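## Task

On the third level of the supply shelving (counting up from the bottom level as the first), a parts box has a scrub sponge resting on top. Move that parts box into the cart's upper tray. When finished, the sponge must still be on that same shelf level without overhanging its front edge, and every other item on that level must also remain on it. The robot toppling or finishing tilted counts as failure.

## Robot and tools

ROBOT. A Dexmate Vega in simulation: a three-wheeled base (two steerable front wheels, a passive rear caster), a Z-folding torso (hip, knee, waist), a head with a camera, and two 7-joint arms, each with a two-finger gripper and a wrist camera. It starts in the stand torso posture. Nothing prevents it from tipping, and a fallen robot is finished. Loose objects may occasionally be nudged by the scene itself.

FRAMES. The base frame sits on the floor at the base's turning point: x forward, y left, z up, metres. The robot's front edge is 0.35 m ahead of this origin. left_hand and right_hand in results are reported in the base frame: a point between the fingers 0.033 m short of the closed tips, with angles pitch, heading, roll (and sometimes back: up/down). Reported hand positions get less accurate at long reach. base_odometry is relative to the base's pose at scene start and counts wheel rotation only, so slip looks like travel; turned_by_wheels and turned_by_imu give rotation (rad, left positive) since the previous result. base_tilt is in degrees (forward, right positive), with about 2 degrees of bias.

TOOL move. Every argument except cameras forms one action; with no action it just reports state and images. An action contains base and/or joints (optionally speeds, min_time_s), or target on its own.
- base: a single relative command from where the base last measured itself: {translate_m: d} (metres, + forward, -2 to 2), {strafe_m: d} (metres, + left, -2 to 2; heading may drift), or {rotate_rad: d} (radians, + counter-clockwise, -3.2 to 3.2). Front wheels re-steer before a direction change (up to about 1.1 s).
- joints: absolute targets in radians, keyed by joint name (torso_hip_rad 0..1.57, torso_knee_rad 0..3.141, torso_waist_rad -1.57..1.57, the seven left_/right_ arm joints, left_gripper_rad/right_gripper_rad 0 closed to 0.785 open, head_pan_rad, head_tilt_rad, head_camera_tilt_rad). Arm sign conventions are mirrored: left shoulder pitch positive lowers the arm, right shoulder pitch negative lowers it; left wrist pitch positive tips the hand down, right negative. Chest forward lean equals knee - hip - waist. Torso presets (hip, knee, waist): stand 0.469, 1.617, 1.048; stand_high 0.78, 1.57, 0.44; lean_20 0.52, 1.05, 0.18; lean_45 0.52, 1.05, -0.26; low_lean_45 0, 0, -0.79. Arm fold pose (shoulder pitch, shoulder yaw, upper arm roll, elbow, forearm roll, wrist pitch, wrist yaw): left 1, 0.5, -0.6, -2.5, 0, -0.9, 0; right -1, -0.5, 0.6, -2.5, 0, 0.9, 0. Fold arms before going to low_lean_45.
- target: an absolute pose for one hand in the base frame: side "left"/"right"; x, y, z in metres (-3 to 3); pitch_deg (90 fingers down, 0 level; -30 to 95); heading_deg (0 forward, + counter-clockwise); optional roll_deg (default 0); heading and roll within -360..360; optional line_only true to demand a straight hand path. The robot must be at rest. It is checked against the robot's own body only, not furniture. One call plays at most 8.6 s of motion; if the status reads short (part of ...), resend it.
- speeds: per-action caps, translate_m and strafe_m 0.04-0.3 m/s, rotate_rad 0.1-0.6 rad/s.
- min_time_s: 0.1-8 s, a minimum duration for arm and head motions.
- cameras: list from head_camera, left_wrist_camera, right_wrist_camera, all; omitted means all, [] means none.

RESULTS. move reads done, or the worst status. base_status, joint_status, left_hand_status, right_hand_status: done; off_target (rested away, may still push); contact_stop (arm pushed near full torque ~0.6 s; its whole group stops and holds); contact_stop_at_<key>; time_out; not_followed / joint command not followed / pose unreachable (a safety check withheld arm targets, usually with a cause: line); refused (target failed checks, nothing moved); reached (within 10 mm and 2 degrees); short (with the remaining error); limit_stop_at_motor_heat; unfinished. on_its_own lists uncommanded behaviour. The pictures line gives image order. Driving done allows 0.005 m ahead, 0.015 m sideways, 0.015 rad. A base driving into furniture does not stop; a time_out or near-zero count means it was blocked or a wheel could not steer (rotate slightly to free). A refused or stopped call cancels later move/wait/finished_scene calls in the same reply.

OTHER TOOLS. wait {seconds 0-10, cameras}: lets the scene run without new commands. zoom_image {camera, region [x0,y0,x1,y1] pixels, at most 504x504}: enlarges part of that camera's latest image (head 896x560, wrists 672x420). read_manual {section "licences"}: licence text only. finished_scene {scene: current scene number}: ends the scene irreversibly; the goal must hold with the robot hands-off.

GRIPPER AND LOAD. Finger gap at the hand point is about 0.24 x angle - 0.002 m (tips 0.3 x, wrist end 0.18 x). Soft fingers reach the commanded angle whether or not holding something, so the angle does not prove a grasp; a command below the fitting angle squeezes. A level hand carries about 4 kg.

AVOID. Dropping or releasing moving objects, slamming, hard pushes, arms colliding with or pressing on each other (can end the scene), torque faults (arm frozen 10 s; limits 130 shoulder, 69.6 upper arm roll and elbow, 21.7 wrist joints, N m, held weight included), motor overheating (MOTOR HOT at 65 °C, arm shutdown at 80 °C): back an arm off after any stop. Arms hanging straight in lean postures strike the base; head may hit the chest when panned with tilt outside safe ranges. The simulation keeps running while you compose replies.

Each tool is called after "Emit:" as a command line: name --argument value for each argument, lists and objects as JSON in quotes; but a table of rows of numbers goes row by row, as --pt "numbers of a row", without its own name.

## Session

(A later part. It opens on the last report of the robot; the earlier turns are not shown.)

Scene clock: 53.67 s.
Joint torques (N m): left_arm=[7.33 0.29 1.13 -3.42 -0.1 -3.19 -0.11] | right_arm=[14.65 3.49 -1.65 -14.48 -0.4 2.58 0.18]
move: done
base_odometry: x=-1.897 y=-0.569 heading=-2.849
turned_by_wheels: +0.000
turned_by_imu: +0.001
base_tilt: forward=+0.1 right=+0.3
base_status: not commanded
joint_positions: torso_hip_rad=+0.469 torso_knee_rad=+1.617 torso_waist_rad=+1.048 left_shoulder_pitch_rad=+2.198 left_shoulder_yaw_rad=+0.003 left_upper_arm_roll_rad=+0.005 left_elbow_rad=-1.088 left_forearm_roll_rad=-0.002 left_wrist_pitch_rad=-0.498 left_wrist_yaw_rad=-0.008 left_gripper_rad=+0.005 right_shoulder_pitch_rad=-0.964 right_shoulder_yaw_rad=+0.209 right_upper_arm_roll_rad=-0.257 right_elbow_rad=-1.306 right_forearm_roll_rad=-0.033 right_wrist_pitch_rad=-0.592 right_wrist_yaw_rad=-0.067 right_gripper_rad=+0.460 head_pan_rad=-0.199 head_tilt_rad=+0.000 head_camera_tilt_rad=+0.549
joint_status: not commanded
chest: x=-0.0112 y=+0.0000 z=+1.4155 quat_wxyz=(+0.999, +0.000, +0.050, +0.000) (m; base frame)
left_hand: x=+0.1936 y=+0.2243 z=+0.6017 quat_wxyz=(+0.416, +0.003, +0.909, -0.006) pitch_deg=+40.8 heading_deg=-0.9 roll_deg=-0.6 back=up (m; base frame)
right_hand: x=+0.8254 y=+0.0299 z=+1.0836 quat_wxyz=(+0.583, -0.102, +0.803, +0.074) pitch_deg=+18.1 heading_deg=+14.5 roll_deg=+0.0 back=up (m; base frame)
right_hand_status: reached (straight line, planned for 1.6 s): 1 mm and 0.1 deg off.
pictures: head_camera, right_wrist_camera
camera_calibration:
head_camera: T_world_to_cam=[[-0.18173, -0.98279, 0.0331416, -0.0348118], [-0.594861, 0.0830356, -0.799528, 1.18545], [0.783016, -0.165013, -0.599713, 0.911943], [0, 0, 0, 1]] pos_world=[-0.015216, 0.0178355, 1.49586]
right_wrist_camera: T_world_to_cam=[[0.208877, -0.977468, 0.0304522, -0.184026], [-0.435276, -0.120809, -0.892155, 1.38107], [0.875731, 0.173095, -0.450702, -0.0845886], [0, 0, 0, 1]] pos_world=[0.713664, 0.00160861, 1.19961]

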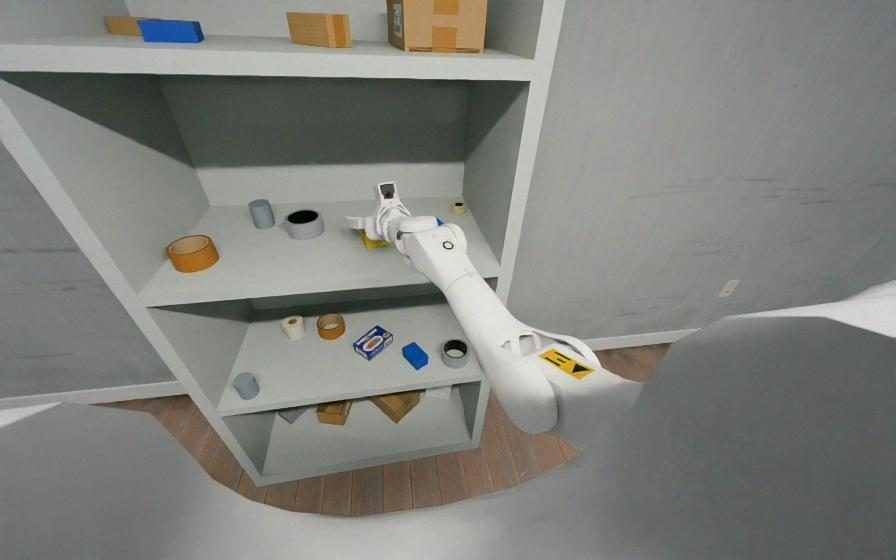

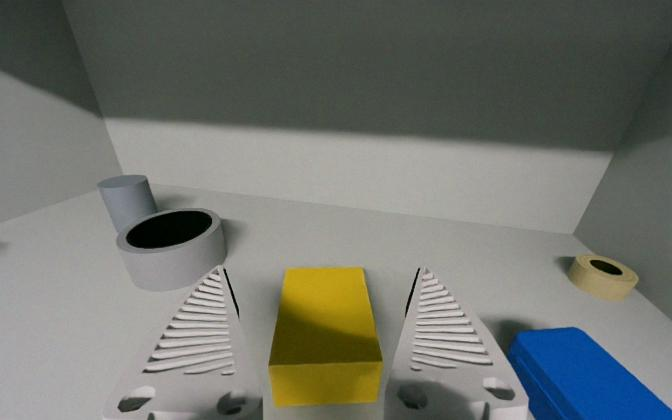

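Emit:
move --target '{"side": "right", "x": 0.828, "y": -0.145, "z": 1.105, "pitch_deg": 40, "heading_deg": 17}' --cameras '["head_camera", "right_wrist_camera"]'

Emit:
zoom_image --camera "right_wrist_camera" --region '[200, 200, 440, 420]'

Scene clock: 58.33 s.
Joint torques (N m): left_arm=[7.62 0.79 0.91 -4.2 -0.12 -2.88 0.01] | right_arm=[29.93 -0.89 0.05 -6.53 0 2.76 0.25]
move: done
base_odometry: x=-1.897 y=-0.569 heading=-2.849
turned_by_wheels: +0.000
turned_by_imu: +0.001
base_tilt: forward=+0.2 right=+0.3
base_status: not commanded
joint_positions: torso_hip_rad=+0.469 torso_knee_rad=+1.617 torso_waist_rad=+1.048 left_shoulder_pitch_rad=+2.198 left_shoulder_yaw_rad=+0.003 left_upper_arm_roll_rad=+0.005 left_elbow_rad=-1.088 left_forearm_roll_rad=-0.002 left_wrist_pitch_rad=-0.498 left_wrist_yaw_rad=-0.008 left_gripper_rad=+0.005 right_shoulder_pitch_rad=-0.589 right_shoulder_yaw_rad=-0.113 right_upper_arm_roll_rad=-0.198 right_elbow_rad=-1.252 right_forearm_roll_rad=+0.033 right_wrist_pitch_rad=-1.214 right_wrist_yaw_rad=+0.308 right_gripper_rad=+0.460 head_pan_rad=-0.199 head_tilt_rad=+0.000 head_camera_tilt_rad=+0.549
joint_status: not commanded
chest: x=-0.0112 y=+0.0000 z=+1.4155 quat_wxyz=(+0.999, +0.000, +0.050, +0.000) (m; base frame)
left_hand: x=+0.1936 y=+0.2243 z=+0.6017 quat_wxyz=(+0.416, +0.003, +0.909, -0.006) pitch_deg=+40.8 heading_deg=-0.9 roll_deg=-0.6 back=up (m; base frame)
right_hand: x=+0.8281 y=-0.1427 z=+1.1038 quat_wxyz=(+0.420, -0.134, +0.896, +0.062) pitch_deg=+39.8 heading_deg=+17.0 roll_deg=-0.1 back=up (m; base frame)
right_hand_status: reached (straight line, planned for 2.4 s): 3 mm and 0.2 deg off.
pictures: head_camera, right_wrist_camera
camera_calibration:
head_camera: T_world_to_cam=[[-0.18173, -0.98279, 0.0331426, -0.0348124], [-0.594865, 0.0830355, -0.799525, 1.18545], [0.783013, -0.165013, -0.599718, 0.911946], [0, 0, 0, 1]] pos_world=[-0.0152112, 0.0178355, 1.49586]
right_wrist_camera: T_world_to_cam=[[0.265719, -0.962995, 0.0451067, -0.415159], [-0.714499, -0.228131, -0.661398, 1.34071], [0.647213, 0.143517, -0.748678, 0.465922], [0, 0, 0, 1]] pos_world=[0.766701, -0.160806, 1.2543]

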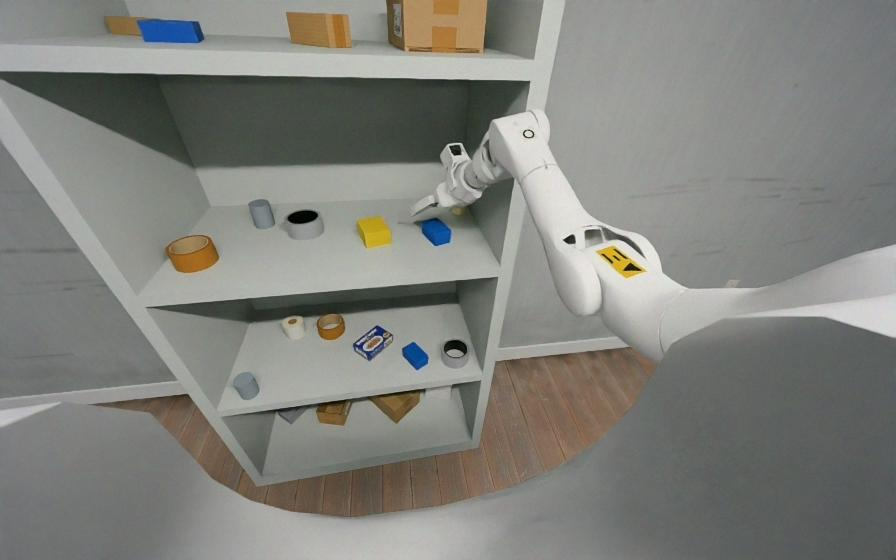

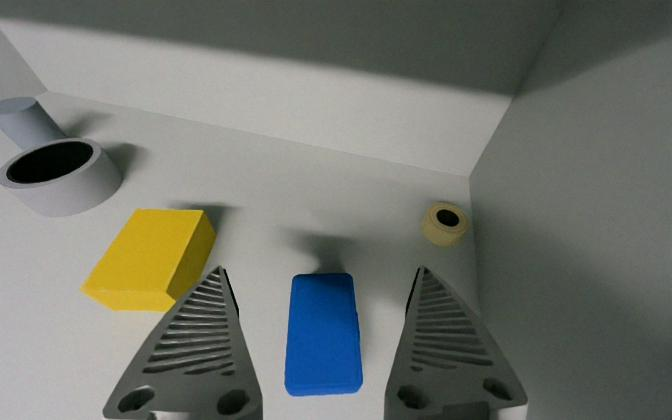

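Scaled by 2.100 from the camera's 672x420 image, which has a finer 960x600 frame.

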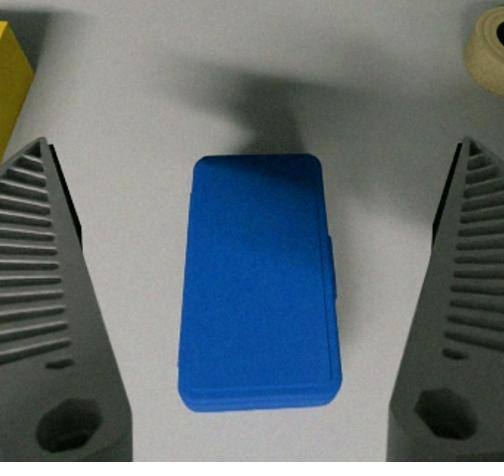

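Emit:
move --target '{"side": "right", "x": 0.834, "y": -0.142, "z": 1.037, "pitch_deg": 40, "heading_deg": 18, "line_only": true}' --cameras '["right_wrist_camera"]'

Emit:
move --joints '{"right_gripper_rad": 0.13}' --cameras '["right_wrist_camera"]'

Scene clock: 61.77 s.
Joint torques (N m): left_arm=[7.15 0.64 1.22 -3.72 -0.09 -2.9 0.12] | right_arm=[18.15 1.71 -0.31 -8.67 -0.26 2.41 0.39]
move: done
base_odometry: x=-1.897 y=-0.569 heading=-2.849
turned_by_wheels: +0.000
turned_by_imu: +0.001
base_tilt: forward=+0.2 right=+0.3
base_status: not commanded
joint_positions: torso_hip_rad=+0.469 torso_knee_rad=+1.617 torso_waist_rad=+1.048 left_shoulder_pitch_rad=+2.198 left_shoulder_yaw_rad=+0.003 left_upper_arm_roll_rad=+0.005 left_elbow_rad=-1.088 left_forearm_roll_rad=-0.002 left_wrist_pitch_rad=-0.498 left_wrist_yaw_rad=-0.008 left_gripper_rad=+0.005 right_shoulder_pitch_rad=-0.637 right_shoulder_yaw_rad=-0.112 right_upper_arm_roll_rad=-0.209 right_elbow_rad=-1.106 right_forearm_roll_rad=+0.033 right_wrist_pitch_rad=-1.022 right_wrist_yaw_rad=+0.312 right_gripper_rad=+0.460 head_pan_rad=-0.199 head_tilt_rad=+0.000 head_camera_tilt_rad=+0.549
joint_status: not commanded
chest: x=-0.0112 y=+0.0000 z=+1.4155 quat_wxyz=(+0.999, +0.000, +0.050, +0.000) (m; base frame)
left_hand: x=+0.1936 y=+0.2243 z=+0.6017 quat_wxyz=(+0.416, +0.003, +0.909, -0.006) pitch_deg=+40.8 heading_deg=-0.9 roll_deg=-0.6 back=up (m; base frame)
right_hand: x=+0.8339 y=-0.1422 z=+1.0388 quat_wxyz=(+0.417, -0.141, +0.895, +0.066) pitch_deg=+40.0 heading_deg=+18.0 roll_deg=+0.0 back=up (m; base frame)
right_hand_status: reached (straight line, planned for 1.0 s): 2 mm and 0.1 deg off.
pictures: right_wrist_camera
camera_calibration:
right_wrist_camera: T_world_to_cam=[[0.281374, -0.958588, 0.0440137, -0.424595], [-0.713404, -0.23964, -0.658504, 1.29638], [0.641782, 0.153886, -0.751289, 0.422194], [0, 0, 0, 1]] pos_world=[0.773356, -0.161316, 1.18955]

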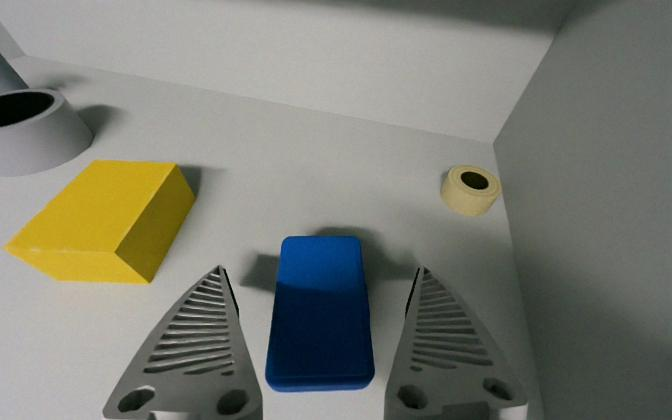

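Scene clock: 62.63 s.
Joint torques (N m): left_arm=[7.77 0.56 1.07 -4.12 -0.05 -2.74 0.02] | right_arm=[18.15 0.33 -0.73 -8.51 0.04 2.49 0.27]
move: done
base_odometry: x=-1.897 y=-0.569 heading=-2.849
turned_by_wheels: +0.000
turned_by_imu: +0.000
base_tilt: forward=+0.2 right=+0.3
base_status: not commanded
joint_positions: torso_hip_rad=+0.469 torso_knee_rad=+1.617 torso_waist_rad=+1.048 left_shoulder_pitch_rad=+2.198 left_shoulder_yaw_rad=+0.003 left_upper_arm_roll_rad=+0.005 left_elbow_rad=-1.088 left_forearm_roll_rad=-0.002 left_wrist_pitch_rad=-0.498 left_wrist_yaw_rad=-0.008 left_gripper_rad=+0.005 right_shoulder_pitch_rad=-0.639 right_shoulder_yaw_rad=-0.112 right_upper_arm_roll_rad=-0.209 right_elbow_rad=-1.103 right_forearm_roll_rad=+0.033 right_wrist_pitch_rad=-1.017 right_wrist_yaw_rad=+0.312 right_gripper_rad=+0.130 head_pan_rad=-0.199 head_tilt_rad=+0.000 head_camera_tilt_rad=+0.549
joint_status: all done
chest: x=-0.0112 y=+0.0000 z=+1.4155 quat_wxyz=(+0.999, +0.000, +0.050, +0.000) (m; base frame)
left_hand: x=+0.1936 y=+0.2243 z=+0.6017 quat_wxyz=(+0.416, +0.003, +0.909, -0.006) pitch_deg=+40.8 heading_deg=-0.9 roll_deg=-0.6 back=up (m; base frame)
right_hand: x=+0.8340 y=-0.1422 z=+1.0374 quat_wxyz=(+0.417, -0.142, +0.895, +0.066) pitch_deg=+40.0 heading_deg=+18.0 roll_deg=+0.0 back=up (m; base frame)
pictures: right_wrist_camera
camera_calibration:
right_wrist_camera: T_world_to_cam=[[0.281771, -0.958471, 0.0440316, -0.424848], [-0.713219, -0.239928, -0.658599, 1.29537], [0.641813, 0.15417, -0.751204, 0.420954], [0, 0, 0, 1]] pos_world=[0.773423, -0.161306, 1.18806]

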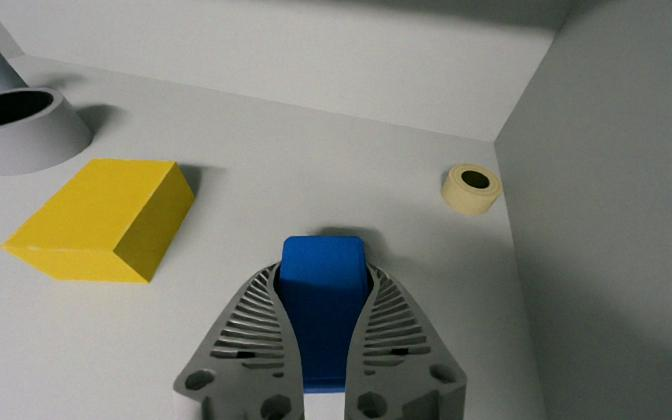

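Emit:
move --target '{"side": "right", "x": 0.822, "y": -0.146, "z": 1.1, "pitch_deg": 40, "heading_deg": 18, "line_only": true}' --cameras '["right_wrist_camera"]'

Emit:
move --base '{"translate_m": -1.66}' --joints '{"head_pan_rad": -1.9, "head_camera_tilt_rad": 0.3}' --cameras '["head_camera", "right_wrist_camera"]'

Scene clock: 66.80 s.
Joint torques (N m): left_arm=[7.11 0.91 0.97 -3.85 -0.16 -3 0.04] | right_arm=[30.68 -3.55 4.85 -12.51 0.21 2.45 0.35]
move: done
base_odometry: x=-1.897 y=-0.569 heading=-2.849
turned_by_wheels: +0.000
turned_by_imu: +0.001
base_tilt: forward=+0.1 right=+0.3
base_status: not commanded
joint_positions: torso_hip_rad=+0.469 torso_knee_rad=+1.617 torso_waist_rad=+1.048 left_shoulder_pitch_rad=+2.198 left_shoulder_yaw_rad=+0.003 left_upper_arm_roll_rad=+0.005 left_elbow_rad=-1.088 left_forearm_roll_rad=-0.002 left_wrist_pitch_rad=-0.498 left_wrist_yaw_rad=-0.008 left_gripper_rad=+0.005 right_shoulder_pitch_rad=-0.608 right_shoulder_yaw_rad=-0.139 right_upper_arm_roll_rad=-0.207 right_elbow_rad=-1.276 right_forearm_roll_rad=+0.037 right_wrist_pitch_rad=-1.216 right_wrist_yaw_rad=+0.338 right_gripper_rad=+0.130 head_pan_rad=-0.199 head_tilt_rad=+0.000 head_camera_tilt_rad=+0.549
joint_status: not commanded
chest: x=-0.0112 y=+0.0000 z=+1.4155 quat_wxyz=(+0.999, +0.000, +0.050, +0.000) (m; base frame)
left_hand: x=+0.1935 y=+0.2243 z=+0.6017 quat_wxyz=(+0.416, +0.003, +0.909, -0.006) pitch_deg=+40.8 heading_deg=-0.9 roll_deg=-0.6 back=up (m; base frame)
right_hand: x=+0.8221 y=-0.1459 z=+1.0974 quat_wxyz=(+0.417, -0.142, +0.895, +0.066) pitch_deg=+40.1 heading_deg=+18.0 roll_deg=+0.0 back=up (m; base frame)
right_hand_status: reached (straight line, planned for 1.0 s): 3 mm and 0.1 deg off.
pictures: right_wrist_camera
camera_calibration:
right_wrist_camera: T_world_to_cam=[[0.282269, -0.958318, 0.0441635, -0.428214], [-0.713894, -0.240581, -0.657629, 1.32501], [0.640842, 0.1541, -0.752047, 0.475964], [0, 0, 0, 1]] pos_world=[0.761772, -0.164938, 1.24822]

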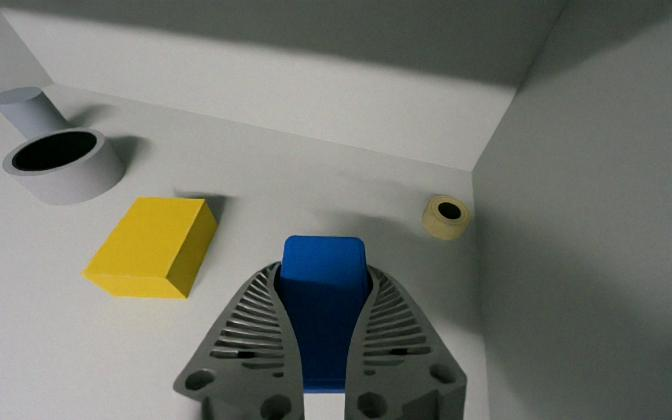

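Scene clock: 74.17 s.
Joint torques (N m): left_arm=[7.16 0.45 1.15 -3.64 -0.03 -2.54 -0.02] | right_arm=[28.87 -0.77 6.43 -13.18 -0.06 2.53 0.07]
move: done
base_odometry: x=-0.306 y=-0.094 heading=-2.850
turned_by_wheels: -0.001
turned_by_imu: +0.009
base_tilt: forward=+0.1 right=+0.3
base_status: done
joint_positions: torso_hip_rad=+0.469 torso_knee_rad=+1.617 torso_waist_rad=+1.048 left_shoulder_pitch_rad=+2.198 left_shoulder_yaw_rad=+0.003 left_upper_arm_roll_rad=+0.005 left_elbow_rad=-1.088 left_forearm_roll_rad=-0.002 left_wrist_pitch_rad=-0.498 left_wrist_yaw_rad=-0.008 left_gripper_rad=+0.005 right_shoulder_pitch_rad=-0.607 right_shoulder_yaw_rad=-0.140 right_upper_arm_roll_rad=-0.207 right_elbow_rad=-1.281 right_forearm_roll_rad=+0.037 right_wrist_pitch_rad=-1.222 right_wrist_yaw_rad=+0.339 right_gripper_rad=+0.130 head_pan_rad=-1.899 head_tilt_rad=+0.000 head_camera_tilt_rad=+0.301
joint_status: all done
chest: x=-0.0110 y=+0.0000 z=+1.4155 quat_wxyz=(+0.999, +0.000, +0.050, +0.000) (m; base frame)
left_hand: x=+0.1936 y=+0.2243 z=+0.6016 quat_wxyz=(+0.416, +0.003, +0.909, -0.006) pitch_deg=+40.8 heading_deg=-0.9 roll_deg=-0.6 back=up (m; base frame)
right_hand: x=+0.8218 y=-0.1460 z=+1.0990 quat_wxyz=(+0.417, -0.142, +0.895, +0.066) pitch_deg=+40.1 heading_deg=+18.0 roll_deg=+0.0 back=up (m; base frame)
pictures: head_camera, right_wrist_camera
camera_calibration:
head_camera: T_world_to_cam=[[-0.94301, 0.313071, 0.11278, -0.212354], [-0.0207325, 0.282984, -0.958901, 1.4667], [-0.332119, -0.906591, -0.260366, 0.321563], [0, 0, 0, 1]] pos_world=[-0.0630466, -0.0570435, 1.51409]
right_wrist_camera: T_world_to_cam=[[0.282288, -0.958316, 0.0440819, -0.428192], [-0.713987, -0.240563, -0.657535, 1.32574], [0.640731, 0.154141, -0.752134, 0.47761], [0, 0, 0, 1]] pos_world=[0.761416, -0.165038, 1.24982]

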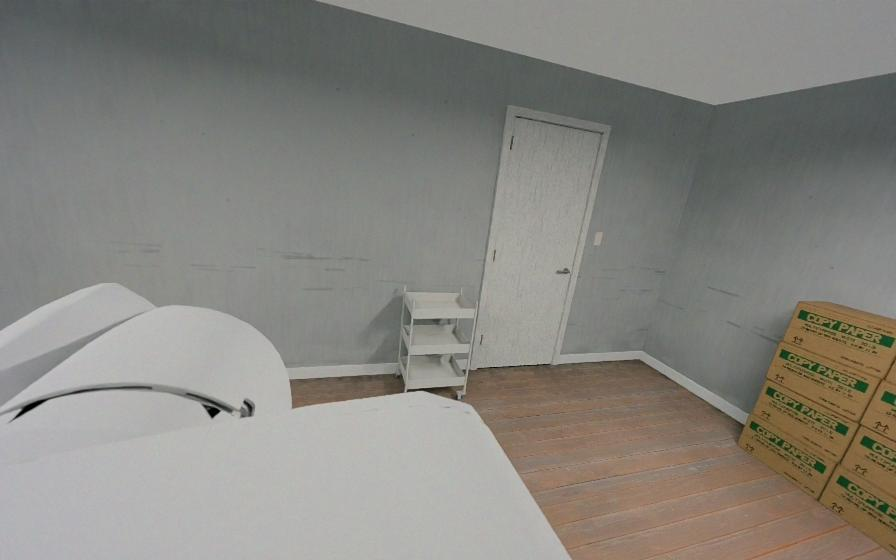

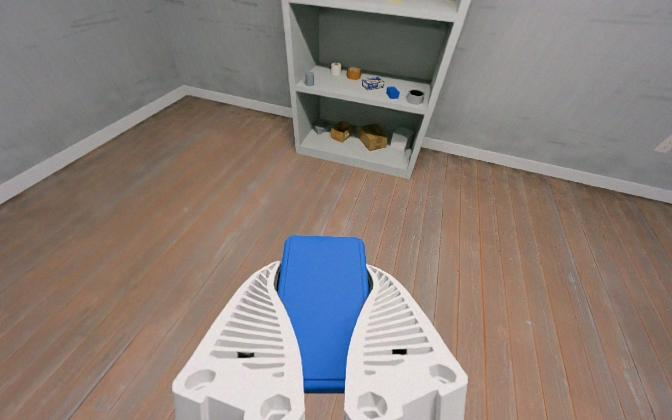

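Emit:
zoom_image --camera "head_camera" --region '[360, 270, 520, 410]'

Scaled by 3.150 from the camera's 896x560 image, which has a finer 960x600 frame.

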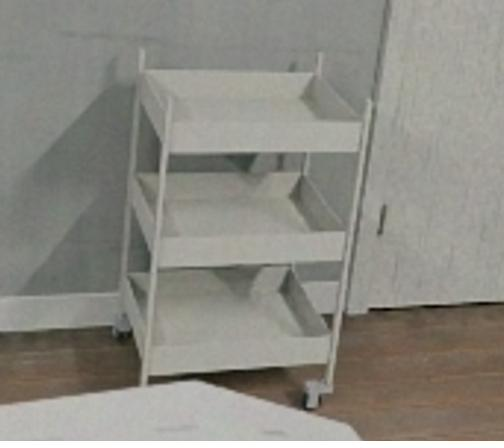

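Emit:
move --base '{"rotate_rad": -2.116}' --joints '{"torso_hip_rad": 0.2, "torso_knee_rad": 0.9, "torso_waist_rad": 0.3, "right_shoulder_pitch_rad": -0.736, "right_shoulder_yaw_rad": 0, "right_upper_arm_roll_rad": 0, "right_elbow_rad": -1.7955, "right_forearm_roll_rad": 0, "right_wrist_pitch_rad": -1.35, "right_wrist_yaw_rad": 0, "left_shoulder_pitch_rad": 1.9, "left_elbow_rad": -1.3, "head_pan_rad": 0, "head_camera_tilt_rad": 0.2}' --cameras '["right_wrist_camera"]'

Emit:
move --base '{"translate_m": 1.226}' --cameras '[]'

Emit:
move --base '{"rotate_rad": 0.48}' --cameras '["head_camera", "right_wrist_camera"]'

Scene clock: 81.30 s.
Joint torques (N m): left_arm=[1.15 0.05 1.09 -6.11 -0.09 -3.22 0.12] | right_arm=[12.86 0.48 3.22 -13.02 -0.05 3.03 -0.72]
move: done
base_odometry: x=-0.306 y=-0.094 heading=+1.319
turned_by_wheels: -2.114
turned_by_imu: -2.056
base_tilt: forward=+0.1 right=+0.3
base_status: done
joint_positions: torso_hip_rad=+0.200 torso_knee_rad=+0.900 torso_waist_rad=+0.300 left_shoulder_pitch_rad=+1.900 left_shoulder_yaw_rad=+0.003 left_upper_arm_roll_rad=+0.005 left_elbow_rad=-1.300 left_forearm_roll_rad=-0.002 left_wrist_pitch_rad=-0.498 left_wrist_yaw_rad=-0.008 left_gripper_rad=+0.005 right_shoulder_pitch_rad=-0.736 right_shoulder_yaw_rad=+0.000 right_upper_arm_roll_rad=+0.000 right_elbow_rad=-1.795 right_forearm_roll_rad=+0.000 right_wrist_pitch_rad=-1.350 right_wrist_yaw_rad=+0.000 right_gripper_rad=+0.130 head_pan_rad=-0.001 head_tilt_rad=+0.000 head_camera_tilt_rad=+0.201
joint_status: all done
chest: x=+0.0074 y=+0.0000 z=+1.2322 quat_wxyz=(+0.980, +0.000, +0.199, +0.000) (m; base frame)
left_hand: x=+0.3144 y=+0.2239 z=+0.5069 quat_wxyz=(+0.509, +0.003, +0.861, -0.006) pitch_deg=+28.8 heading_deg=-0.8 roll_deg=-0.4 back=up (m; base frame)
right_hand: x=+0.7521 y=-0.2292 z=+0.8420 quat_wxyz=(+0.426, +0.000, +0.905, +0.000) pitch_deg=+39.6 heading_deg=+0.0 roll_deg=+0.0 back=up (m; base frame)
pictures: right_wrist_camera
camera_calibration:
right_wrist_camera: T_world_to_cam=[[-0.0275337, -0.998647, 0.0441062, -0.253248], [-0.748073, -0.00868161, -0.66356, 1.17088], [0.663045, -0.0512649, -0.746822, 0.273373], [0, 0, 0, 1]] pos_world=[0.687669, -0.228726, 0.992276]

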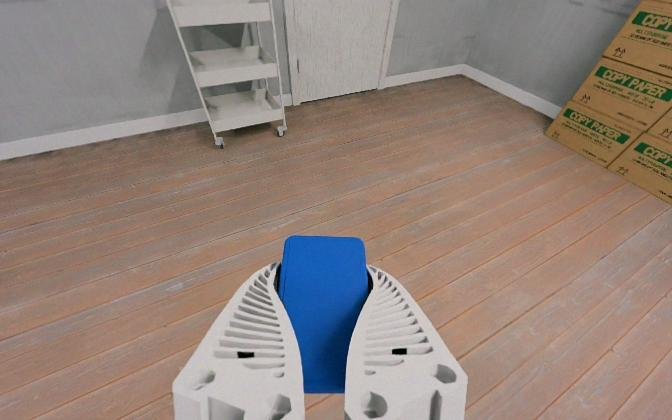

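Scene clock: 87.20 s.
Joint torques (N m): left_arm=[2.48 0.81 1.22 -5.25 -0.14 -3.46 0.02] | right_arm=[14.28 2.34 2.9 -12.41 -0.35 2.63 -0.31]
move: done
base_odometry: x=+0.003 y=+1.093 heading=+1.318
turned_by_wheels: -0.001
turned_by_imu: -0.006
base_tilt: forward=+0.1 right=+0.3
base_status: done
joint_positions: torso_hip_rad=+0.200 torso_knee_rad=+0.900 torso_waist_rad=+0.300 left_shoulder_pitch_rad=+1.900 left_shoulder_yaw_rad=+0.003 left_upper_arm_roll_rad=+0.005 left_elbow_rad=-1.300 left_forearm_roll_rad=-0.002 left_wrist_pitch_rad=-0.498 left_wrist_yaw_rad=-0.008 left_gripper_rad=+0.005 right_shoulder_pitch_rad=-0.736 right_shoulder_yaw_rad=+0.000 right_upper_arm_roll_rad=+0.000 right_elbow_rad=-1.795 right_forearm_roll_rad=+0.000 right_wrist_pitch_rad=-1.350 right_wrist_yaw_rad=+0.000 right_gripper_rad=+0.130 head_pan_rad=-0.001 head_tilt_rad=+0.000 head_camera_tilt_rad=+0.201
joint_status: not commanded
chest: x=+0.0075 y=+0.0000 z=+1.2321 quat_wxyz=(+0.980, +0.000, +0.199, +0.000) (m; base frame)
left_hand: x=+0.3145 y=+0.2239 z=+0.5070 quat_wxyz=(+0.509, +0.003, +0.861, -0.006) pitch_deg=+28.8 heading_deg=-0.8 roll_deg=-0.4 back=up (m; base frame)
right_hand: x=+0.7522 y=-0.2293 z=+0.8420 quat_wxyz=(+0.426, +0.000, +0.905, +0.000) pitch_deg=+39.6 heading_deg=+0.0 roll_deg=+0.0 back=up (m; base frame)
pictures: none
No camera images: "cameras" was empty.

Scene clock: 89.53 s.
Joint torques (N m): left_arm=[4.29 0.61 0.88 -5.98 -0.03 -3.18 -0.01] | right_arm=[13.48 0.09 3.29 -12.97 -0.18 3.26 -0.14]
move: done
base_odometry: x=+0.003 y=+1.094 heading=+1.798
turned_by_wheels: +0.480
turned_by_imu: +0.466
base_tilt: forward=+0.1 right=+0.3
base_status: done
joint_positions: torso_hip_rad=+0.200 torso_knee_rad=+0.900 torso_waist_rad=+0.300 left_shoulder_pitch_rad=+1.900 left_shoulder_yaw_rad=+0.003 left_upper_arm_roll_rad=+0.005 left_elbow_rad=-1.300 left_forearm_roll_rad=-0.002 left_wrist_pitch_rad=-0.498 left_wrist_yaw_rad=-0.008 left_gripper_rad=+0.005 right_shoulder_pitch_rad=-0.736 right_shoulder_yaw_rad=+0.000 right_upper_arm_roll_rad=+0.000 right_elbow_rad=-1.795 right_forearm_roll_rad=+0.000 right_wrist_pitch_rad=-1.350 right_wrist_yaw_rad=+0.000 right_gripper_rad=+0.130 head_pan_rad=-0.001 head_tilt_rad=+0.000 head_camera_tilt_rad=+0.201
joint_status: not commanded
chest: x=+0.0075 y=+0.0000 z=+1.2321 quat_wxyz=(+0.980, +0.000, +0.199, +0.000) (m; base frame)
left_hand: x=+0.3145 y=+0.2239 z=+0.5070 quat_wxyz=(+0.509, +0.003, +0.861, -0.006) pitch_deg=+28.8 heading_deg=-0.8 roll_deg=-0.4 back=up (m; base frame)
right_hand: x=+0.7521 y=-0.2293 z=+0.8420 quat_wxyz=(+0.426, +0.000, +0.905, +0.000) pitch_deg=+39.6 heading_deg=+0.0 roll_deg=+0.0 back=up (m; base frame)
pictures: head_camera, right_wrist_camera
camera_calibration:
head_camera: T_world_to_cam=[[0.0143399, -0.999795, 0.0143088, 0.0102532], [-0.56189, -0.0198945, -0.826972, 1.11436], [0.827087, 0.00381872, -0.56206, 0.731697], [0, 0, 0, 1]] pos_world=[0.0208217, 0.0296265, 1.33265]
right_wrist_camera: T_world_to_cam=[[-0.0278116, -0.998641, 0.0440712, -0.253102], [-0.748086, -0.00844934, -0.663548, 1.17089], [0.663019, -0.0514234, -0.746835, 0.273337], [0, 0, 0, 1]] pos_world=[0.687659, -0.228809, 0.992232]

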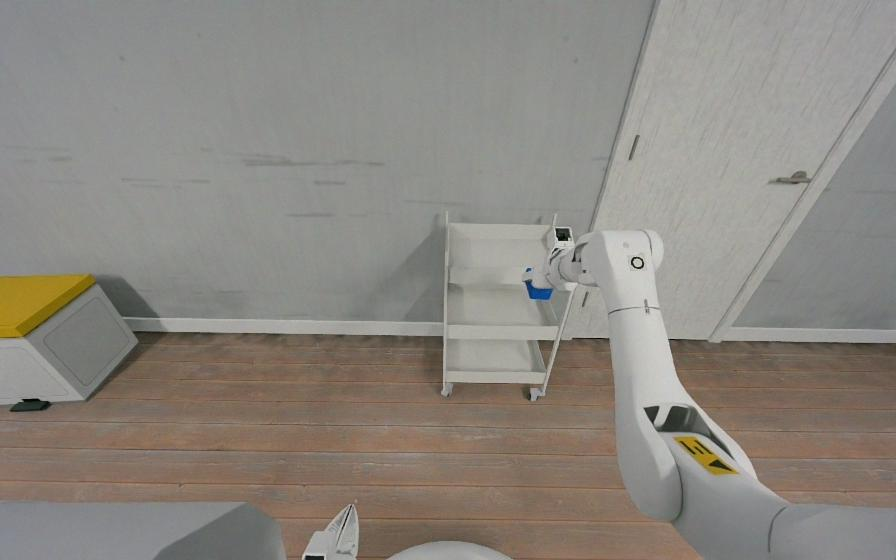

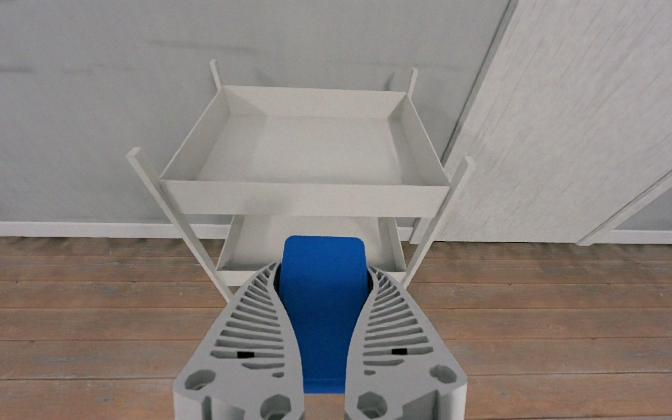

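Emit:
move --base '{"translate_m": 0.39}' --cameras '["right_wrist_camera"]'

Emit:
move --target '{"side": "right", "x": 0.745, "y": -0.225, "z": 0.71, "pitch_deg": 40, "heading_deg": 0, "line_only": true}' --cameras '["head_camera", "right_wrist_camera"]'

Emit:
move --target '{"side": "right", "x": 0.745, "y": -0.225, "z": 0.7, "pitch_deg": 40, "heading_deg": 0, "line_only": true}' --cameras '["right_wrist_camera"]'

Scene clock: 93.27 s.
Joint torques (N m): left_arm=[3.24 0.38 1.01 -6.35 -0.06 -2.86 0.19] | right_arm=[12.97 0.61 2.19 -13.05 -0.17 2.7 -0.15]
move: done
base_odometry: x=-0.085 y=+1.474 heading=+1.799
turned_by_wheels: +0.001
turned_by_imu: +0.000
base_tilt: forward=+0.2 right=+0.3
base_status: done
joint_positions: torso_hip_rad=+0.200 torso_knee_rad=+0.900 torso_waist_rad=+0.300 left_shoulder_pitch_rad=+1.900 left_shoulder_yaw_rad=+0.003 left_upper_arm_roll_rad=+0.005 left_elbow_rad=-1.300 left_forearm_roll_rad=-0.002 left_wrist_pitch_rad=-0.498 left_wrist_yaw_rad=-0.008 left_gripper_rad=+0.005 right_shoulder_pitch_rad=-0.736 right_shoulder_yaw_rad=+0.000 right_upper_arm_roll_rad=+0.000 right_elbow_rad=-1.795 right_forearm_roll_rad=+0.000 right_wrist_pitch_rad=-1.350 right_wrist_yaw_rad=+0.000 right_gripper_rad=+0.130 head_pan_rad=-0.001 head_tilt_rad=+0.000 head_camera_tilt_rad=+0.201
joint_status: not commanded
chest: x=+0.0075 y=+0.0000 z=+1.2321 quat_wxyz=(+0.980, +0.000, +0.199, +0.000) (m; base frame)
left_hand: x=+0.3145 y=+0.2239 z=+0.5070 quat_wxyz=(+0.509, +0.003, +0.861, -0.006) pitch_deg=+28.8 heading_deg=-0.8 roll_deg=-0.4 back=up (m; base frame)
right_hand: x=+0.7521 y=-0.2293 z=+0.8419 quat_wxyz=(+0.426, +0.000, +0.905, +0.000) pitch_deg=+39.6 heading_deg=+0.0 roll_deg=+0.0 back=up (m; base frame)
pictures: right_wrist_camera
camera_calibration:
right_wrist_camera: T_world_to_cam=[[-0.0278117, -0.998641, 0.0440735, -0.253104], [-0.748103, -0.0084495, -0.663529, 1.17087], [0.663, -0.0514254, -0.746851, 0.273347], [0, 0, 0, 1]] pos_world=[0.687667, -0.228809, 0.992214]

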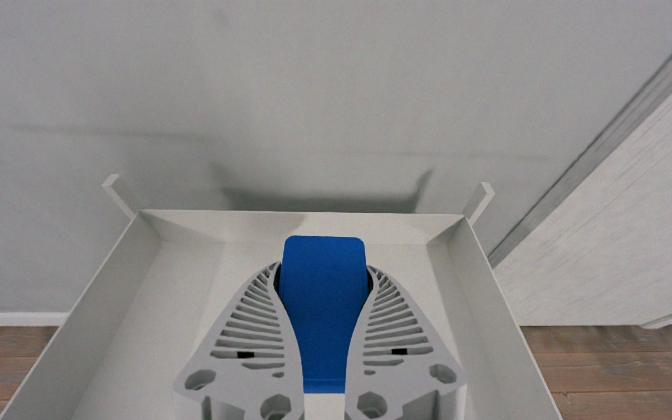

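Scene clock: 96.37 s.
Joint torques (N m): left_arm=[3.21 0.22 1.09 -6.58 -0.07 -3.53 0.13] | right_arm=[13.4 3.06 -2.59 -9.46 -0.29 3.44 -0.3]
move: done
base_odometry: x=-0.085 y=+1.474 heading=+1.799
turned_by_wheels: +0.000
turned_by_imu: +0.001
base_tilt: forward=+0.2 right=+0.3
base_status: not commanded
joint_positions: torso_hip_rad=+0.200 torso_knee_rad=+0.900 torso_waist_rad=+0.300 left_shoulder_pitch_rad=+1.900 left_shoulder_yaw_rad=+0.003 left_upper_arm_roll_rad=+0.005 left_elbow_rad=-1.300 left_forearm_roll_rad=-0.002 left_wrist_pitch_rad=-0.498 left_wrist_yaw_rad=-0.008 left_gripper_rad=+0.005 right_shoulder_pitch_rad=-0.876 right_shoulder_yaw_rad=+0.008 right_upper_arm_roll_rad=-0.003 right_elbow_rad=-1.532 right_forearm_roll_rad=-0.002 right_wrist_pitch_rad=-0.954 right_wrist_yaw_rad=-0.007 right_gripper_rad=+0.130 head_pan_rad=-0.001 head_tilt_rad=+0.000 head_camera_tilt_rad=+0.201
joint_status: not commanded
chest: x=+0.0075 y=+0.0000 z=+1.2321 quat_wxyz=(+0.980, +0.000, +0.199, +0.000) (m; base frame)
left_hand: x=+0.3145 y=+0.2239 z=+0.5070 quat_wxyz=(+0.509, +0.003, +0.861, -0.006) pitch_deg=+28.8 heading_deg=-0.8 roll_deg=-0.4 back=up (m; base frame)
right_hand: x=+0.7452 y=-0.2253 z=+0.7117 quat_wxyz=(+0.422, +0.000, +0.906, +0.000) pitch_deg=+40.0 heading_deg=+0.0 roll_deg=+0.0 back=up (m; base frame)
right_hand_status: reached (straight line, planned for 1.6 s): 2 mm and 0.0 deg off.
pictures: head_camera, right_wrist_camera
camera_calibration:
head_camera: T_world_to_cam=[[0.0143401, -0.999795, 0.0143086, 0.0102533], [-0.561903, -0.0198945, -0.826964, 1.11435], [0.827079, 0.00381868, -0.562073, 0.731699], [0, 0, 0, 1]] pos_world=[0.0208381, 0.0296265, 1.33265]
right_wrist_camera: T_world_to_cam=[[-0.0279911, -0.998637, 0.0440438, -0.24332], [-0.752636, -0.00794165, -0.658388, 1.07911], [0.657841, -0.051578, -0.751389, 0.187929], [0, 0, 0, 1]] pos_world=[0.681737, -0.224725, 0.862396]

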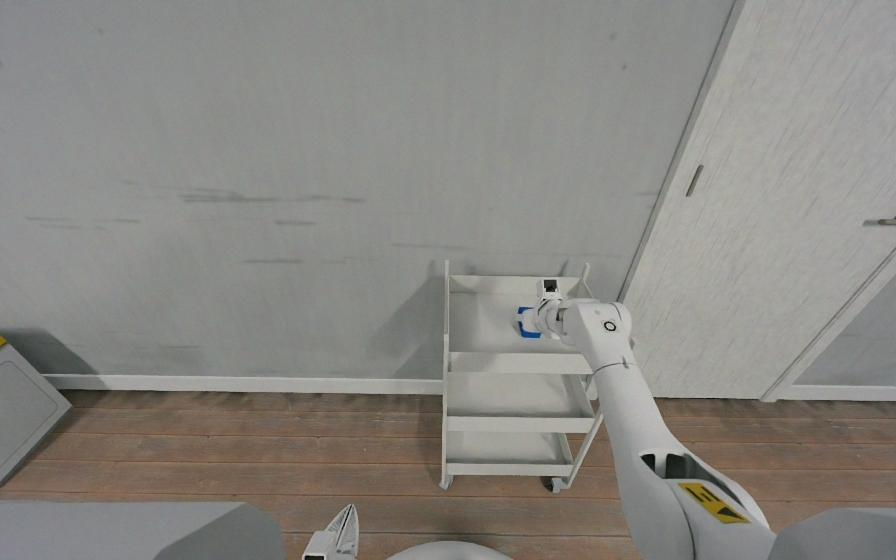

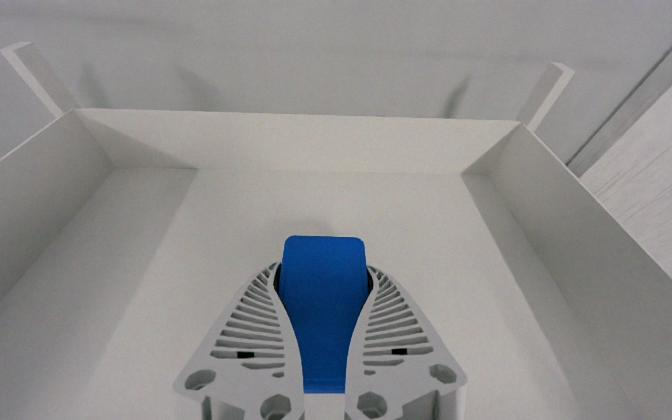

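Scene clock: 97.60 s.
Joint torques (N m): left_arm=[3.8 0.69 1.49 -5.49 -0.18 -3.28 -0.05] | right_arm=[3.36 1.64 -2.01 0.79 0.22 -0.38 -0.41]
move: done
base_odometry: x=-0.085 y=+1.474 heading=+1.799
turned_by_wheels: +0.000
turned_by_imu: +0.000
base_tilt: forward=+0.1 right=+0.3
base_status: not commanded
joint_positions: torso_hip_rad=+0.200 torso_knee_rad=+0.900 torso_waist_rad=+0.300 left_shoulder_pitch_rad=+1.900 left_shoulder_yaw_rad=+0.003 left_upper_arm_roll_rad=+0.005 left_elbow_rad=-1.300 left_forearm_roll_rad=-0.002 left_wrist_pitch_rad=-0.498 left_wrist_yaw_rad=-0.008 left_gripper_rad=+0.005 right_shoulder_pitch_rad=-0.880 right_shoulder_yaw_rad=+0.008 right_upper_arm_roll_rad=-0.003 right_elbow_rad=-1.502 right_forearm_roll_rad=-0.002 right_wrist_pitch_rad=-0.918 right_wrist_yaw_rad=-0.007 right_gripper_rad=+0.130 head_pan_rad=-0.001 head_tilt_rad=+0.000 head_camera_tilt_rad=+0.201
joint_status: not commanded
chest: x=+0.0072 y=+0.0000 z=+1.2322 quat_wxyz=(+0.980, +0.000, +0.199, +0.000) (m; base frame)
left_hand: x=+0.3145 y=+0.2239 z=+0.5071 quat_wxyz=(+0.509, +0.003, +0.861, -0.006) pitch_deg=+28.8 heading_deg=-0.8 roll_deg=-0.4 back=up (m; base frame)
right_hand: x=+0.7456 y=-0.2252 z=+0.7029 quat_wxyz=(+0.424, +0.000, +0.906, +0.000) pitch_deg=+39.9 heading_deg=+0.0 roll_deg=+0.0 back=up (m; base frame)
right_hand_status: reached (straight line, planned for 0.4 s): 3 mm and 0.1 deg off.
pictures: right_wrist_camera
camera_calibration:
right_wrist_camera: T_world_to_cam=[[-0.0280572, -0.99864, 0.0439425, -0.242707], [-0.750944, -0.00795751, -0.660318, 1.07374], [0.65977, -0.0515251, -0.749699, 0.178492], [0, 0, 0, 1]] pos_world=[0.681745, -0.224636, 0.85349]

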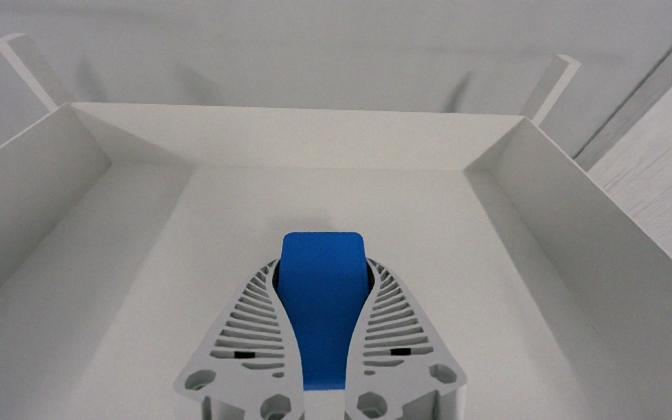

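Emit:
move --target '{"side": "right", "x": 0.745, "y": -0.225, "z": 0.705, "pitch_deg": 40, "heading_deg": 0, "line_only": true}' --cameras '[]'

Emit:
move --joints '{"right_gripper_rad": 0.4}' --cameras '["right_wrist_camera"]'

Emit:
move --target '{"side": "right", "x": 0.735, "y": -0.225, "z": 0.785, "pitch_deg": 40, "heading_deg": 0, "line_only": true}' --cameras '["head_camera", "right_wrist_camera"]'

Scene clock: 98.73 s.
Joint torques (N m): left_arm=[3.12 0.75 1.32 -5.75 0 -3.16 -0.11] | right_arm=[17.31 2.04 -0.69 -9.16 -0.41 -0.05 -0.21]
move: done
base_odometry: x=-0.085 y=+1.474 heading=+1.799
turned_by_wheels: +0.000
turned_by_imu: +0.000
base_tilt: forward=+0.2 right=+0.3
base_status: not commanded
joint_positions: torso_hip_rad=+0.200 torso_knee_rad=+0.900 torso_waist_rad=+0.300 left_shoulder_pitch_rad=+1.900 left_shoulder_yaw_rad=+0.003 left_upper_arm_roll_rad=+0.005 left_elbow_rad=-1.300 left_forearm_roll_rad=-0.002 left_wrist_pitch_rad=-0.498 left_wrist_yaw_rad=-0.008 left_gripper_rad=+0.005 right_shoulder_pitch_rad=-0.880 right_shoulder_yaw_rad=+0.008 right_upper_arm_roll_rad=-0.003 right_elbow_rad=-1.507 right_forearm_roll_rad=-0.002 right_wrist_pitch_rad=-0.925 right_wrist_yaw_rad=-0.007 right_gripper_rad=+0.130 head_pan_rad=-0.001 head_tilt_rad=+0.000 head_camera_tilt_rad=+0.201
joint_status: not commanded
chest: x=+0.0071 y=+0.0000 z=+1.2322 quat_wxyz=(+0.980, +0.000, +0.199, +0.000) (m; base frame)
left_hand: x=+0.3145 y=+0.2239 z=+0.5071 quat_wxyz=(+0.509, +0.003, +0.861, -0.006) pitch_deg=+28.8 heading_deg=-0.8 roll_deg=-0.4 back=up (m; base frame)
right_hand: x=+0.7451 y=-0.2252 z=+0.7040 quat_wxyz=(+0.423, +0.000, +0.906, +0.000) pitch_deg=+40.0 heading_deg=+0.0 roll_deg=+0.0 back=up (m; base frame)
right_hand_status: reached (straight line, planned for 0.2 s): 1 mm and 0.0 deg off.
pictures: none
No camera images: "cameras" was empty.

Scene clock: 99.53 s.
Joint torques (N m): left_arm=[3.39 0.22 1.14 -6.02 -0.1 -2.98 -0.07] | right_arm=[20.97 1.03 -1.55 -13.02 -0.01 3.54 -0.5]
move: done
base_odometry: x=-0.085 y=+1.474 heading=+1.799
turned_by_wheels: +0.000
turned_by_imu: +0.000
base_tilt: forward=+0.1 right=+0.3
base_status: not commanded
joint_positions: torso_hip_rad=+0.200 torso_knee_rad=+0.900 torso_waist_rad=+0.300 left_shoulder_pitch_rad=+1.900 left_shoulder_yaw_rad=+0.003 left_upper_arm_roll_rad=+0.005 left_elbow_rad=-1.300 left_forearm_roll_rad=-0.002 left_wrist_pitch_rad=-0.498 left_wrist_yaw_rad=-0.008 left_gripper_rad=+0.005 right_shoulder_pitch_rad=-0.879 right_shoulder_yaw_rad=+0.008 right_upper_arm_roll_rad=-0.003 right_elbow_rad=-1.509 right_forearm_roll_rad=-0.002 right_wrist_pitch_rad=-0.929 right_wrist_yaw_rad=-0.007 right_gripper_rad=+0.400 head_pan_rad=-0.001 head_tilt_rad=+0.000 head_camera_tilt_rad=+0.201
joint_status: all done
chest: x=+0.0073 y=+0.0000 z=+1.2322 quat_wxyz=(+0.980, +0.000, +0.199, +0.000) (m; base frame)
left_hand: x=+0.3145 y=+0.2239 z=+0.5071 quat_wxyz=(+0.509, +0.003, +0.861, -0.006) pitch_deg=+28.8 heading_deg=-0.8 roll_deg=-0.4 back=up (m; base frame)
right_hand: x=+0.7446 y=-0.2252 z=+0.7040 quat_wxyz=(+0.422, +0.000, +0.907, +0.000) pitch_deg=+40.1 heading_deg=+0.0 roll_deg=+0.0 back=up (m; base frame)
pictures: right_wrist_camera
camera_calibration:
right_wrist_camera: T_world_to_cam=[[-0.0279239, -0.998637, 0.0440857, -0.242995], [-0.753174, -0.00797772, -0.657773, 1.07361], [0.657228, -0.0515718, -0.751925, 0.183382], [0, 0, 0, 1]] pos_world=[0.681308, -0.224641, 0.854795]

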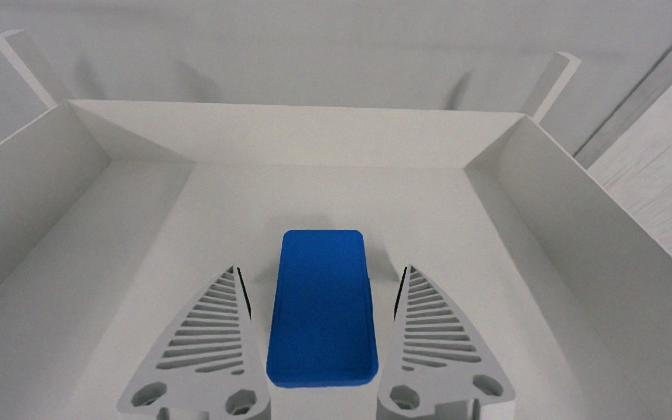

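Scene clock: 102.23 s.
Joint torques (N m): left_arm=[3.48 0.77 1.13 -5.79 -0.04 -2.81 -0.04] | right_arm=[22.53 0.08 -2.42 -13.47 -0.03 3.63 -0.32]
move: done
base_odometry: x=-0.085 y=+1.474 heading=+1.799
turned_by_wheels: +0.000
turned_by_imu: +0.001
base_tilt: forward=+0.2 right=+0.3
base_status: not commanded
joint_positions: torso_hip_rad=+0.200 torso_knee_rad=+0.900 torso_waist_rad=+0.300 left_shoulder_pitch_rad=+1.900 left_shoulder_yaw_rad=+0.003 left_upper_arm_roll_rad=+0.005 left_elbow_rad=-1.300 left_forearm_roll_rad=-0.002 left_wrist_pitch_rad=-0.498 left_wrist_yaw_rad=-0.008 left_gripper_rad=+0.005 right_shoulder_pitch_rad=-0.854 right_shoulder_yaw_rad=+0.009 right_upper_arm_roll_rad=-0.004 right_elbow_rad=-1.765 right_forearm_roll_rad=-0.003 right_wrist_pitch_rad=-1.211 right_wrist_yaw_rad=-0.007 right_gripper_rad=+0.400 head_pan_rad=-0.001 head_tilt_rad=+0.000 head_camera_tilt_rad=+0.201
joint_status: not commanded
chest: x=+0.0073 y=+0.0000 z=+1.2322 quat_wxyz=(+0.980, +0.000, +0.199, +0.000) (m; base frame)
left_hand: x=+0.3145 y=+0.2239 z=+0.5071 quat_wxyz=(+0.509, +0.003, +0.861, -0.006) pitch_deg=+28.8 heading_deg=-0.8 roll_deg=-0.4 back=up (m; base frame)
right_hand: x=+0.7350 y=-0.2252 z=+0.7828 quat_wxyz=(+0.422, +0.000, +0.907, +0.000) pitch_deg=+40.1 heading_deg=+0.0 roll_deg=+0.0 back=up (m; base frame)
right_hand_status: reached (straight line, planned for 1.2 s): 2 mm and 0.1 deg off.
pictures: head_camera, right_wrist_camera
camera_calibration:
head_camera: T_world_to_cam=[[0.0143364, -0.999795, 0.0143124, 0.0102513], [-0.56168, -0.0198946, -0.827116, 1.11444], [0.827231, 0.00381884, -0.56185, 0.731601], [0, 0, 0, 1]] pos_world=[0.0206071, 0.0296265, 1.33267]
right_wrist_camera: T_world_to_cam=[[-0.0279419, -0.998638, 0.0440615, -0.246711], [-0.753205, -0.00794578, -0.657738, 1.11814], [0.657192, -0.0515658, -0.751957, 0.24897], [0, 0, 0, 1]] pos_world=[0.671677, -0.224652, 0.933531]

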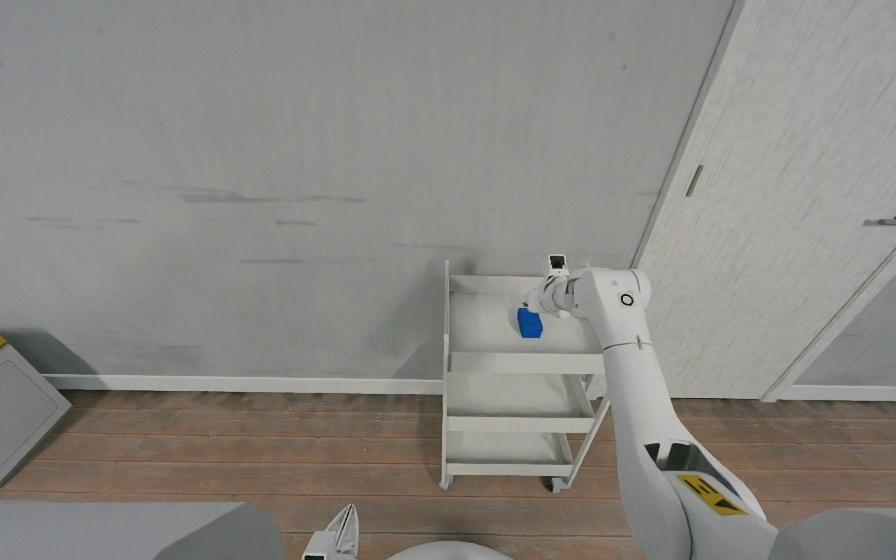

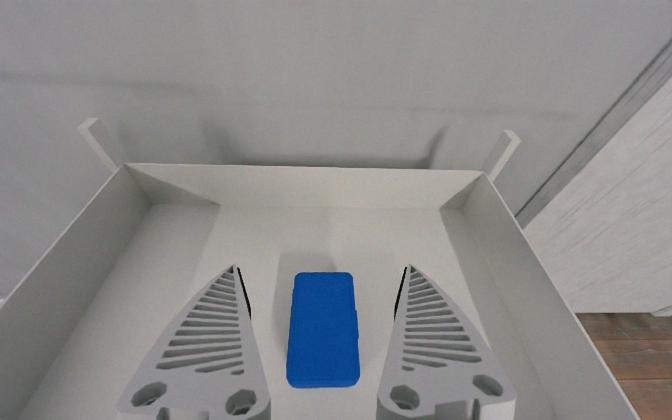

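Emit:
finished_scene --scene 3

The scene is finished: the task was done.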